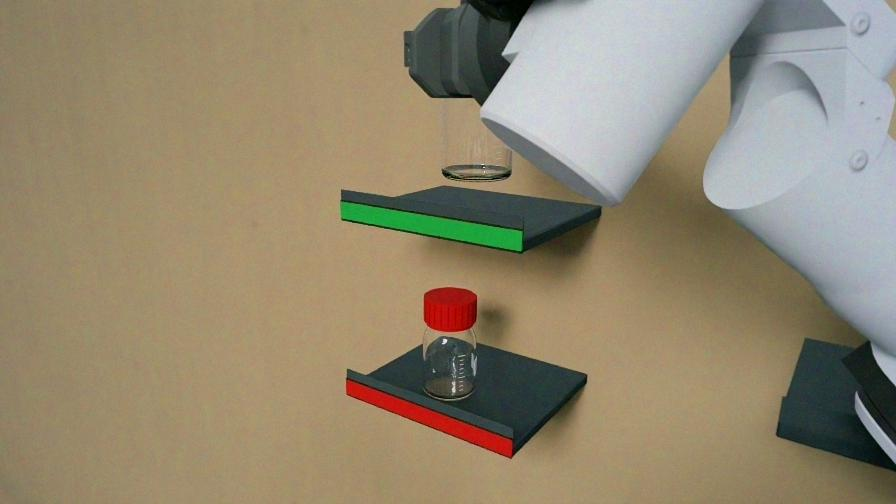

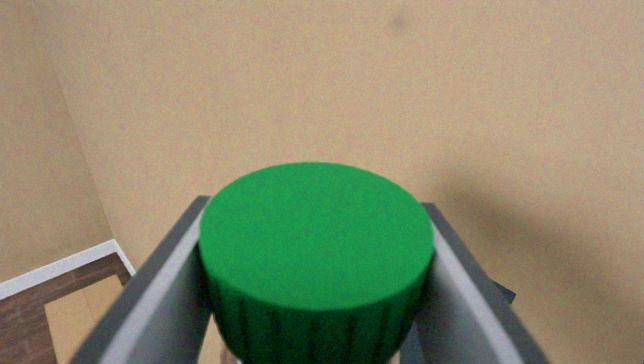

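>>> {"api": "move", "payload": {
  "target": {"side":"right","x":0.31,"y":0.345,"z":1.512,"quat_wxyz":[0.2706,-0.2706,-0.6533,0.6533]},
  "min_time_s": 1.0,
  "cameras": []
}}

>>> {"api": "move", "payload": {
  "target": {"side":"right","x":0.354,"y":0.383,"z":1.508,"quat_wxyz":[0.2706,-0.2706,-0.6533,0.6533]},
  "min_time_s": 1.0,
  "cameras": ["head_camera","right_wrist_camera"]
}}

Scene clock: 131.93 s.
Joint torques (N m): left_arm=[-7.25 10.91 7.28 -8.02 -0.12 -2.07 0.09] | right_arm=[-22.22 -10.44 -6.67 -1.24 1.74 -1.4 0.05]
External joint torques (N m): left_arm=[-0.25 0.49 0.64 -0.53 -0.08 -0.06 0.08] | right_arm=[-1.89 -1.72 2.03 -0.02 0.25 -0.13 0.06]
Wrist force (N): left_arm=[2.1 -4.3 1.0] | right_arm=[3.7 6.1 0.4]
Wrist torque (N m): left_arm=[0.09 0.26 0.02] | right_arm=[-0.27 0.15 -0.28]
Wrist force, peak (N): left_arm=[2.1 -4.6 1.2] | right_arm=[3.6 6.9 2.1]
move: done
base_odometry: x=+3.379 y=+0.483 heading=+0.187
lidar_m: 0.45 0.47 0.66 1.32 2.12 3.08 5.39 3.01 2.42 1.69 0.64 0.46
base_status: not commanded
joint_positions: torso_squat_rad=+0.350 torso_shift_rad=+0.000 torso_pitch_rad=+0.000 torso_yaw_rad=+1.000 left_shoulder_pitch_rad=+0.227 left_shoulder_roll_rad=+0.598 left_shoulder_yaw_rad=+0.395 left_elbow_rad=-2.275 left_forearm_roll_rad=+0.645 left_wrist_pitch_rad=+0.569 left_hand_roll_rad=-1.455 left_gripper_m=+0.100 right_shoulder_pitch_rad=-1.317 right_shoulder_roll_rad=-0.985 right_shoulder_yaw_rad=+0.468 right_elbow_rad=-1.685 right_forearm_roll_rad=-0.302 right_wrist_pitch_rad=+1.331 right_hand_roll_rad=+0.691 right_gripper_m=+0.053 head_pan_rad=-0.380 head_tilt_rad=+0.300
joint_status: all done
wheel_motors_off: 0
motor_effort: left_wheel=-2(2) right_wheel=+1(3)
chest: x=-0.2280 y=-0.0002 z=+1.2475 quat_wxyz=(+0.878, +0.000, +0.000, +0.479) (m; base frame)
left_hand: x=-0.3250 y=+0.5708 z=+1.2252 quat_wxyz=(+0.678, +0.679, -0.199, -0.199) (m; base frame)
right_hand: x=+0.3100 y=+0.3448 z=+1.5117 quat_wxyz=(+0.271, -0.271, -0.653, +0.653) (m; base frame)
right_hand_status: reached (checked arc, planned for 1.0 s): 0 mm and 0.0 deg off.
pictures: none
No camera images: "cameras" was empty.

Scene clock: 133.27 s.
Joint torques (N m): left_arm=[-7.16 10.63 6.87 -7.93 -0.09 -2.07 -0.02] | right_arm=[-23.63 -10.57 -5.89 -2.5 1.71 -1.73 0.2]
External joint torques (N m): left_arm=[-0.16 0.21 0.23 -0.44 -0.05 -0.06 -0.04] | right_arm=[-1.1 -1.34 2.23 0.32 0.39 -0.36 0.21]
Wrist force (N): left_arm=[1.6 -4.4 1.3] | right_arm=[2.7 6.7 0.4]
Wrist torque (N m): left_arm=[0.11 0.20 0.04] | right_arm=[-0.38 0.06 -0.30]
Wrist force, peak (N): left_arm=[2.2 -4.6 1.3] | right_arm=[4.0 6.5 1.4]
move: done
base_odometry: x=+3.379 y=+0.483 heading=+0.187
lidar_m: 0.44 0.48 0.65 1.32 2.12 3.07 5.39 3.01 2.42 1.68 0.64 0.47
base_status: not commanded
joint_positions: torso_squat_rad=+0.350 torso_shift_rad=+0.000 torso_pitch_rad=+0.000 torso_yaw_rad=+1.000 left_shoulder_pitch_rad=+0.227 left_shoulder_roll_rad=+0.598 left_shoulder_yaw_rad=+0.395 left_elbow_rad=-2.275 left_forearm_roll_rad=+0.645 left_wrist_pitch_rad=+0.569 left_hand_roll_rad=-1.455 left_gripper_m=+0.100 right_shoulder_pitch_rad=-1.369 right_shoulder_roll_rad=-0.902 right_shoulder_yaw_rad=+0.493 right_elbow_rad=-1.384 right_forearm_roll_rad=-0.271 right_wrist_pitch_rad=+1.116 right_hand_roll_rad=+0.760 right_gripper_m=+0.053 head_pan_rad=-0.380 head_tilt_rad=+0.300
joint_status: all done
wheel_motors_off: 0
motor_effort: left_wheel=-2(2) right_wheel=+2(2)
chest: x=-0.2280 y=-0.0002 z=+1.2475 quat_wxyz=(+0.878, +0.000, +0.000, +0.479) (m; base frame)
left_hand: x=-0.3250 y=+0.5708 z=+1.2252 quat_wxyz=(+0.678, +0.679, -0.199, -0.199) (m; base frame)
right_hand: x=+0.3540 y=+0.3828 z=+1.5077 quat_wxyz=(+0.271, -0.271, -0.653, +0.653) (m; base frame)
right_hand_status: reached (checked arc, planned for 1.0 s): 0 mm and 0.0 deg off.
pictures: head_camera, right_wrist_camera
camera_calibration:
head_camera: T_world_to_cam=[[0.556926, -0.830257, 0.0224851, 0.107745], [-0.203426, -0.162603, -0.965494, 1.41507], [0.805264, 0.533135, -0.259454, 0.482963], [0, 0, 0, 1]] pos_world=[-0.161058, 0.0620663, 1.48912]
right_wrist_camera: T_world_to_cam=[[0.694089, -0.718058, 0.0513119, -0.0530092], [-0.325587, -0.376691, -0.867235, 1.59397], [0.642054, 0.585232, -0.495248, 0.367459], [0, 0, 0, 1]] pos_world=[0.319842, 0.347323, 1.56705]

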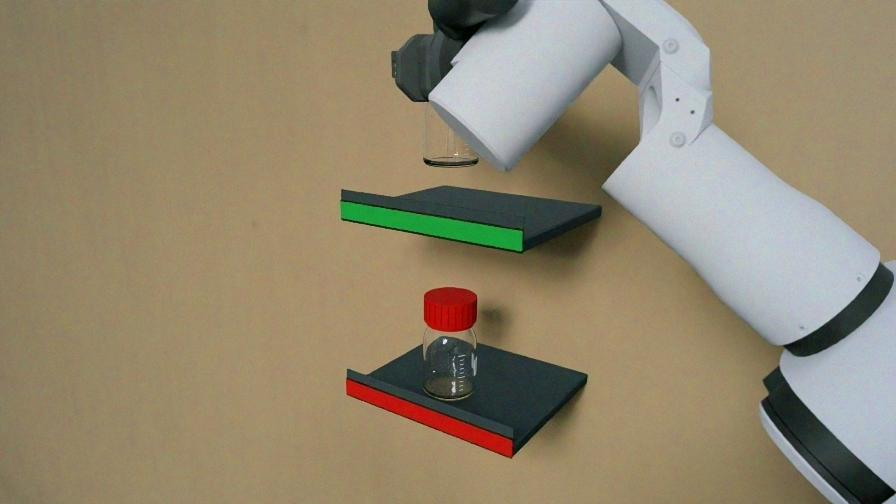

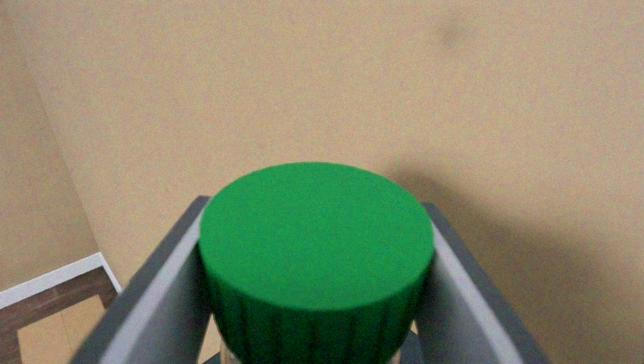

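>>> {"api": "zoom_image", "payload": {
  "camera": "right_wrist_camera",
  "region": [150, 264, 490, 364]
}}

Scaled by 1.482 from the camera's 644x364 image, which has a finer 1265x715 frame.

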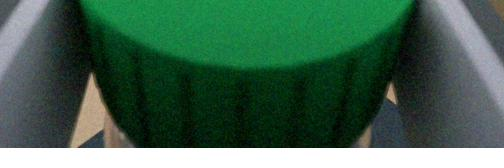

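>>> {"api": "move", "payload": {
  "target": {"side":"right","x":0.354,"y":0.374,"z":1.485,"quat_wxyz":[0.2706,-0.2706,-0.6533,0.6533]},
  "min_time_s": 0.8,
  "cameras": ["right_wrist_camera"]
}}

>>> {"api": "move", "payload": {
  "target": {"side":"right","x":0.354,"y":0.374,"z":1.478,"quat_wxyz":[0.2706,-0.2706,-0.6533,0.6533]},
  "min_time_s": 0.5,
  "cameras": ["head_camera"]
}}

Scene clock: 137.33 s.
Joint torques (N m): left_arm=[-7.34 10.38 7.14 -8.06 -0.07 -2.15 -0.07] | right_arm=[-21.33 -11.75 -9.77 -2.73 1.66 -1.09 -0.13]
External joint torques (N m): left_arm=[-0.34 -0.04 0.49 -0.57 -0.02 -0.13 -0.08] | right_arm=[0.71 -2.18 -1.05 -0.15 0.27 0.2 -0.12]
Wrist force (N): left_arm=[1.8 -4.2 1.0] | right_arm=[3.1 6.6 0.6]
Wrist torque (N m): left_arm=[0.07 0.22 0.03] | right_arm=[-0.36 0.03 -0.09]
Wrist force, peak (N): left_arm=[2.1 -4.7 1.3] | right_arm=[3.3 7.1 0.7]
move: done
base_odometry: x=+3.379 y=+0.483 heading=+0.187
lidar_m: 0.45 0.46 0.65 1.32 2.12 3.08 5.40 3.01 2.42 1.69 0.64 0.47
base_status: not commanded
joint_positions: torso_squat_rad=+0.350 torso_shift_rad=+0.000 torso_pitch_rad=+0.000 torso_yaw_rad=+1.000 left_shoulder_pitch_rad=+0.227 left_shoulder_roll_rad=+0.598 left_shoulder_yaw_rad=+0.395 left_elbow_rad=-2.275 left_forearm_roll_rad=+0.645 left_wrist_pitch_rad=+0.569 left_hand_roll_rad=-1.455 left_gripper_m=+0.100 right_shoulder_pitch_rad=-1.285 right_shoulder_roll_rad=-0.936 right_shoulder_yaw_rad=+0.492 right_elbow_rad=-1.485 right_forearm_roll_rad=-0.252 right_wrist_pitch_rad=+1.127 right_hand_roll_rad=+0.708 right_gripper_m=+0.053 head_pan_rad=-0.380 head_tilt_rad=+0.300
joint_status: all done
wheel_motors_off: 0
motor_effort: left_wheel=-2(2) right_wheel=+1(2)
chest: x=-0.2280 y=-0.0002 z=+1.2475 quat_wxyz=(+0.878, +0.000, +0.000, +0.479) (m; base frame)
left_hand: x=-0.3250 y=+0.5708 z=+1.2252 quat_wxyz=(+0.678, +0.679, -0.199, -0.199) (m; base frame)
right_hand: x=+0.3539 y=+0.3742 z=+1.4848 quat_wxyz=(+0.270, -0.271, -0.653, +0.654) (m; base frame)
right_hand_status: reached (checked arc, planned for 0.8 s): 0 mm and 0.0 deg off.
pictures: right_wrist_camera
camera_calibration:
right_wrist_camera: T_world_to_cam=[[0.694396, -0.717726, 0.0517976, -0.0588337], [-0.325343, -0.377342, -0.867044, 1.57081], [0.641845, 0.58522, -0.495532, 0.361717], [0, 0, 0, 1]] pos_world=[0.319742, 0.338824, 1.54425]

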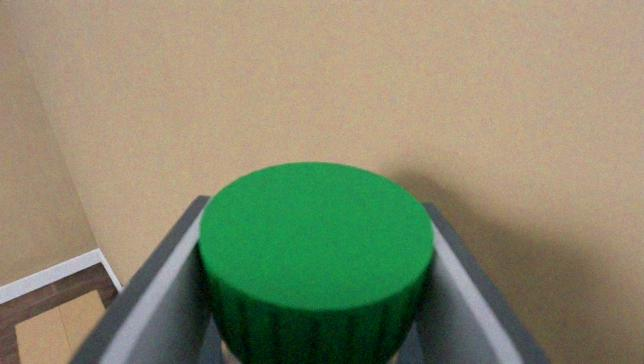

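Scene clock: 138.17 s.
Joint torques (N m): left_arm=[-7.32 10.33 7.34 -8 -0.22 -2.01 -0.01] | right_arm=[-21.41 -12.04 -6.59 -2.92 1.65 -1.69 -0.2]
External joint torques (N m): left_arm=[-0.32 -0.09 0.69 -0.51 -0.17 0.01 -0.03] | right_arm=[0.58 -2.38 2.23 -0.34 0.25 -0.43 -0.19]
Wrist force (N): left_arm=[2.1 -4.3 1.3] | right_arm=[3.0 6.4 0.7]
Wrist torque (N m): left_arm=[0.09 0.25 0.02] | right_arm=[-0.32 0.06 -0.05]
Wrist force, peak (N): left_arm=[2.1 -4.5 1.3] | right_arm=[3.3 7.0 1.3]
move: done
base_odometry: x=+3.379 y=+0.483 heading=+0.187
lidar_m: 0.45 0.48 0.65 1.32 2.12 3.08 5.40 3.01 2.42 1.69 0.64 0.46
base_status: not commanded
joint_positions: torso_squat_rad=+0.350 torso_shift_rad=+0.000 torso_pitch_rad=+0.000 torso_yaw_rad=+1.000 left_shoulder_pitch_rad=+0.227 left_shoulder_roll_rad=+0.598 left_shoulder_yaw_rad=+0.395 left_elbow_rad=-2.275 left_forearm_roll_rad=+0.645 left_wrist_pitch_rad=+0.569 left_hand_roll_rad=-1.455 left_gripper_m=+0.100 right_shoulder_pitch_rad=-1.266 right_shoulder_roll_rad=-0.937 right_shoulder_yaw_rad=+0.492 right_elbow_rad=-1.500 right_forearm_roll_rad=-0.241 right_wrist_pitch_rad=+1.124 right_hand_roll_rad=+0.694 right_gripper_m=+0.053 head_pan_rad=-0.380 head_tilt_rad=+0.300
joint_status: all done
wheel_motors_off: 0
motor_effort: left_wheel=-2(2) right_wheel=+1(2)
chest: x=-0.2280 y=-0.0002 z=+1.2475 quat_wxyz=(+0.878, +0.000, +0.000, +0.479) (m; base frame)
left_hand: x=-0.3250 y=+0.5708 z=+1.2252 quat_wxyz=(+0.678, +0.679, -0.199, -0.199) (m; base frame)
right_hand: x=+0.3539 y=+0.3742 z=+1.4781 quat_wxyz=(+0.271, -0.270, -0.653, +0.653) (m; base frame)
right_hand_status: reached (checked arc, planned for 0.5 s): 0 mm and 0.0 deg off.
pictures: head_camera
camera_calibration:
head_camera: T_world_to_cam=[[0.556926, -0.830257, 0.0224851, 0.107745], [-0.203426, -0.162603, -0.965494, 1.41507], [0.805264, 0.533135, -0.259454, 0.482963], [0, 0, 0, 1]] pos_world=[-0.161058, 0.0620663, 1.48912]

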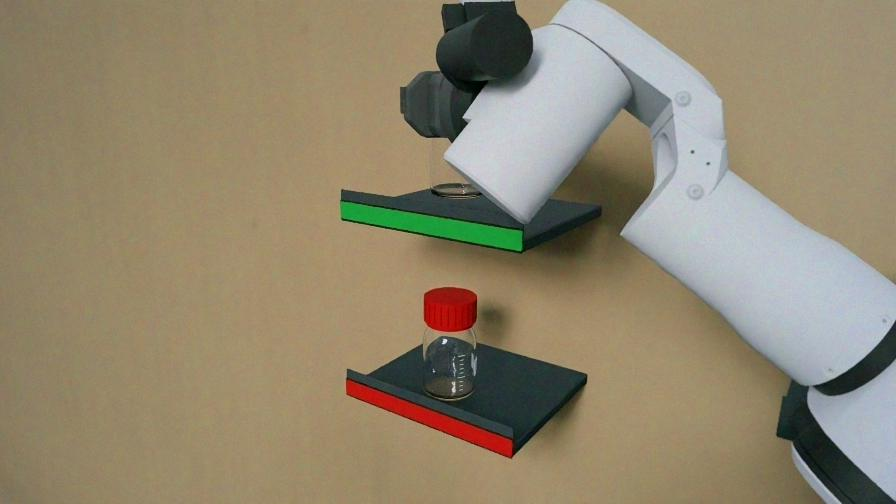

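>>> {"api": "zoom_image", "payload": {
  "camera": "head_camera",
  "region": [330, 0, 650, 260]
}}

Scaled by 1.575 from the camera's 896x504 image, which has a finer 1280x720 frame.

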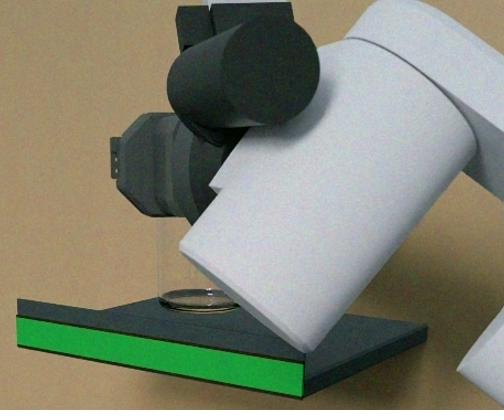

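>>> {"api": "move", "payload": {
  "target": {"side":"right","x":0.354,"y":0.374,"z":1.4735,"quat_wxyz":[0.2706,-0.2706,-0.6533,0.6533]},
  "min_time_s": 0.4,
  "cameras": []
}}

>>> {"api": "move", "payload": {
  "target": {"side":"right","x":0.354,"y":0.374,"z":1.470,"quat_wxyz":[0.2706,-0.2706,-0.6533,0.6533]},
  "min_time_s": 0.35,
  "cameras": []
}}

Scene clock: 146.60 s.
Joint torques (N m): left_arm=[-7.37 10.76 7.15 -8.13 -0.13 -2.17 0] | right_arm=[-21.82 -11.98 -6.77 -3.16 1.62 -1.71 -0.23]
External joint torques (N m): left_arm=[-0.37 0.34 0.5 -0.64 -0.09 -0.15 -0.01] | right_arm=[0.15 -2.27 2.12 -0.56 0.21 -0.46 -0.23]
Wrist force (N): left_arm=[2.0 -4.5 1.0] | right_arm=[2.5 6.6 0.2]
Wrist torque (N m): left_arm=[0.10 0.25 0.01] | right_arm=[-0.28 0.02 -0.11]
Wrist force, peak (N): left_arm=[2.1 -4.9 1.2] | right_arm=[3.7 7.2 -0.1]
move: done
base_odometry: x=+3.379 y=+0.483 heading=+0.187
lidar_m: 0.45 0.46 0.65 1.33 2.12 3.08 5.39 3.02 2.43 1.68 0.64 0.46
base_status: not commanded
joint_positions: torso_squat_rad=+0.350 torso_shift_rad=+0.000 torso_pitch_rad=+0.000 torso_yaw_rad=+1.000 left_shoulder_pitch_rad=+0.227 left_shoulder_roll_rad=+0.598 left_shoulder_yaw_rad=+0.395 left_elbow_rad=-2.275 left_forearm_roll_rad=+0.645 left_wrist_pitch_rad=+0.569 left_hand_roll_rad=-1.455 left_gripper_m=+0.100 right_shoulder_pitch_rad=-1.253 right_shoulder_roll_rad=-0.938 right_shoulder_yaw_rad=+0.493 right_elbow_rad=-1.510 right_forearm_roll_rad=-0.232 right_wrist_pitch_rad=+1.123 right_hand_roll_rad=+0.685 right_gripper_m=+0.053 head_pan_rad=-0.380 head_tilt_rad=+0.300
joint_status: all done
wheel_motors_off: 0
motor_effort: left_wheel=-2(2) right_wheel=+2(2)
chest: x=-0.2280 y=-0.0002 z=+1.2475 quat_wxyz=(+0.878, +0.000, +0.000, +0.479) (m; base frame)
left_hand: x=-0.3250 y=+0.5708 z=+1.2252 quat_wxyz=(+0.678, +0.679, -0.199, -0.199) (m; base frame)
right_hand: x=+0.3540 y=+0.3741 z=+1.4736 quat_wxyz=(+0.271, -0.270, -0.653, +0.653) (m; base frame)
right_hand_status: reached (checked arc, planned for 0.4 s): 0 mm and 0.0 deg off.
pictures: none
No camera images: "cameras" was empty.

Scene clock: 147.27 s.
Joint torques (N m): left_arm=[-7.16 10.9 6.85 -8.03 -0.09 -2.15 0] | right_arm=[-21.35 -12.16 -6.83 -3.18 1.67 -1.64 -0.21]
External joint torques (N m): left_arm=[-0.16 0.48 0.21 -0.53 -0.04 -0.14 -0.01] | right_arm=[0.6 -2.41 2.11 -0.57 0.25 -0.4 -0.2]
Wrist force (N): left_arm=[1.9 -4.5 1.1] | right_arm=[2.6 5.7 0.3]
Wrist torque (N m): left_arm=[0.11 0.22 0.03] | right_arm=[-0.22 0.04 -0.01]
Wrist force, peak (N): left_arm=[2.2 -4.5 1.2] | right_arm=[3.3 6.7 -0.1]
move: done
base_odometry: x=+3.379 y=+0.483 heading=+0.187
lidar_m: 0.45 0.46 0.66 1.32 2.12 3.07 5.39 3.01 2.42 1.68 0.64 0.47
base_status: not commanded
joint_positions: torso_squat_rad=+0.350 torso_shift_rad=+0.000 torso_pitch_rad=+0.000 torso_yaw_rad=+1.000 left_shoulder_pitch_rad=+0.227 left_shoulder_roll_rad=+0.598 left_shoulder_yaw_rad=+0.395 left_elbow_rad=-2.275 left_forearm_roll_rad=+0.645 left_wrist_pitch_rad=+0.569 left_hand_roll_rad=-1.455 left_gripper_m=+0.100 right_shoulder_pitch_rad=-1.243 right_shoulder_roll_rad=-0.938 right_shoulder_yaw_rad=+0.494 right_elbow_rad=-1.518 right_forearm_roll_rad=-0.226 right_wrist_pitch_rad=+1.121 right_hand_roll_rad=+0.679 right_gripper_m=+0.053 head_pan_rad=-0.380 head_tilt_rad=+0.300
joint_status: all done
wheel_motors_off: 0
motor_effort: left_wheel=-2(2) right_wheel=+1(2)
chest: x=-0.2280 y=-0.0002 z=+1.2475 quat_wxyz=(+0.878, +0.000, +0.000, +0.479) (m; base frame)
left_hand: x=-0.3250 y=+0.5708 z=+1.2252 quat_wxyz=(+0.678, +0.679, -0.199, -0.199) (m; base frame)
right_hand: x=+0.3540 y=+0.3741 z=+1.4701 quat_wxyz=(+0.271, -0.270, -0.653, +0.653) (m; base frame)
right_hand_status: reached (checked arc, planned for 0.3 s): 0 mm and 0.0 deg off.
pictures: none
No camera images: "cameras" was empty.

>>> {"api": "move", "payload": {
  "target": {"side":"right","x":0.354,"y":0.374,"z":1.467,"quat_wxyz":[0.2706,-0.2706,-0.6533,0.6533]},
  "min_time_s": 0.35,
  "cameras": ["head_camera"]
}}

Scene clock: 148.17 s.
Joint torques (N m): left_arm=[-7.36 10.48 7.19 -8.01 -0.22 -2.13 0.15] | right_arm=[-20.92 -11.74 -7.37 -3.13 1.94 -1.65 -0.3]
External joint torques (N m): left_arm=[-0.36 0.06 0.55 -0.52 -0.18 -0.11 0.14] | right_arm=[1.02 -1.95 1.62 -0.51 0.52 -0.42 -0.29]
Wrist force (N): left_arm=[1.8 -4.3 1.3] | right_arm=[3.1 6.2 0.6]
Wrist torque (N m): left_arm=[0.10 0.21 0.03] | right_arm=[-0.22 0.05 -0.06]
Wrist force, peak (N): left_arm=[2.2 -4.6 1.3] | right_arm=[3.3 6.9 0.0]
move: done
base_odometry: x=+3.379 y=+0.483 heading=+0.187
lidar_m: 0.44 0.47 0.65 1.32 2.12 3.07 5.40 3.02 2.42 1.69 0.64 0.47
base_status: not commanded
joint_positions: torso_squat_rad=+0.350 torso_shift_rad=+0.000 torso_pitch_rad=+0.000 torso_yaw_rad=+1.000 left_shoulder_pitch_rad=+0.227 left_shoulder_roll_rad=+0.598 left_shoulder_yaw_rad=+0.395 left_elbow_rad=-2.275 left_forearm_roll_rad=+0.645 left_wrist_pitch_rad=+0.569 left_hand_roll_rad=-1.455 left_gripper_m=+0.100 right_shoulder_pitch_rad=-1.234 right_shoulder_roll_rad=-0.938 right_shoulder_yaw_rad=+0.494 right_elbow_rad=-1.524 right_forearm_roll_rad=-0.221 right_wrist_pitch_rad=+1.120 right_hand_roll_rad=+0.673 right_gripper_m=+0.053 head_pan_rad=-0.380 head_tilt_rad=+0.300
joint_status: all done
wheel_motors_off: 0
motor_effort: left_wheel=-2(2) right_wheel=+2(2)
chest: x=-0.2280 y=-0.0002 z=+1.2475 quat_wxyz=(+0.878, +0.000, +0.000, +0.479) (m; base frame)
left_hand: x=-0.3250 y=+0.5708 z=+1.2252 quat_wxyz=(+0.678, +0.679, -0.199, -0.199) (m; base frame)
right_hand: x=+0.3540 y=+0.3741 z=+1.4671 quat_wxyz=(+0.271, -0.270, -0.653, +0.653) (m; base frame)
right_hand_status: reached (checked arc, planned for 0.3 s): 0 mm and 0.0 deg off.
pictures: head_camera
camera_calibration:
head_camera: T_world_to_cam=[[0.556926, -0.830257, 0.0224851, 0.107745], [-0.203426, -0.162603, -0.965494, 1.41507], [0.805264, 0.533135, -0.259454, 0.482963], [0, 0, 0, 1]] pos_world=[-0.161058, 0.0620663, 1.48912]

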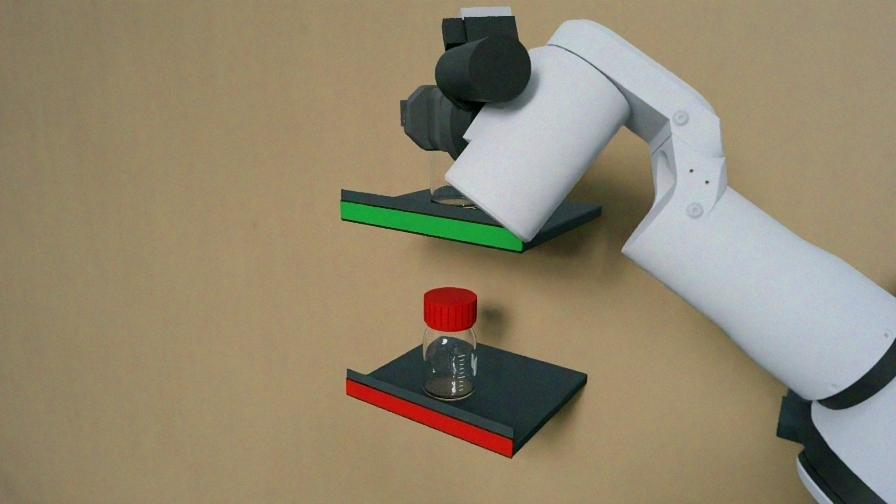

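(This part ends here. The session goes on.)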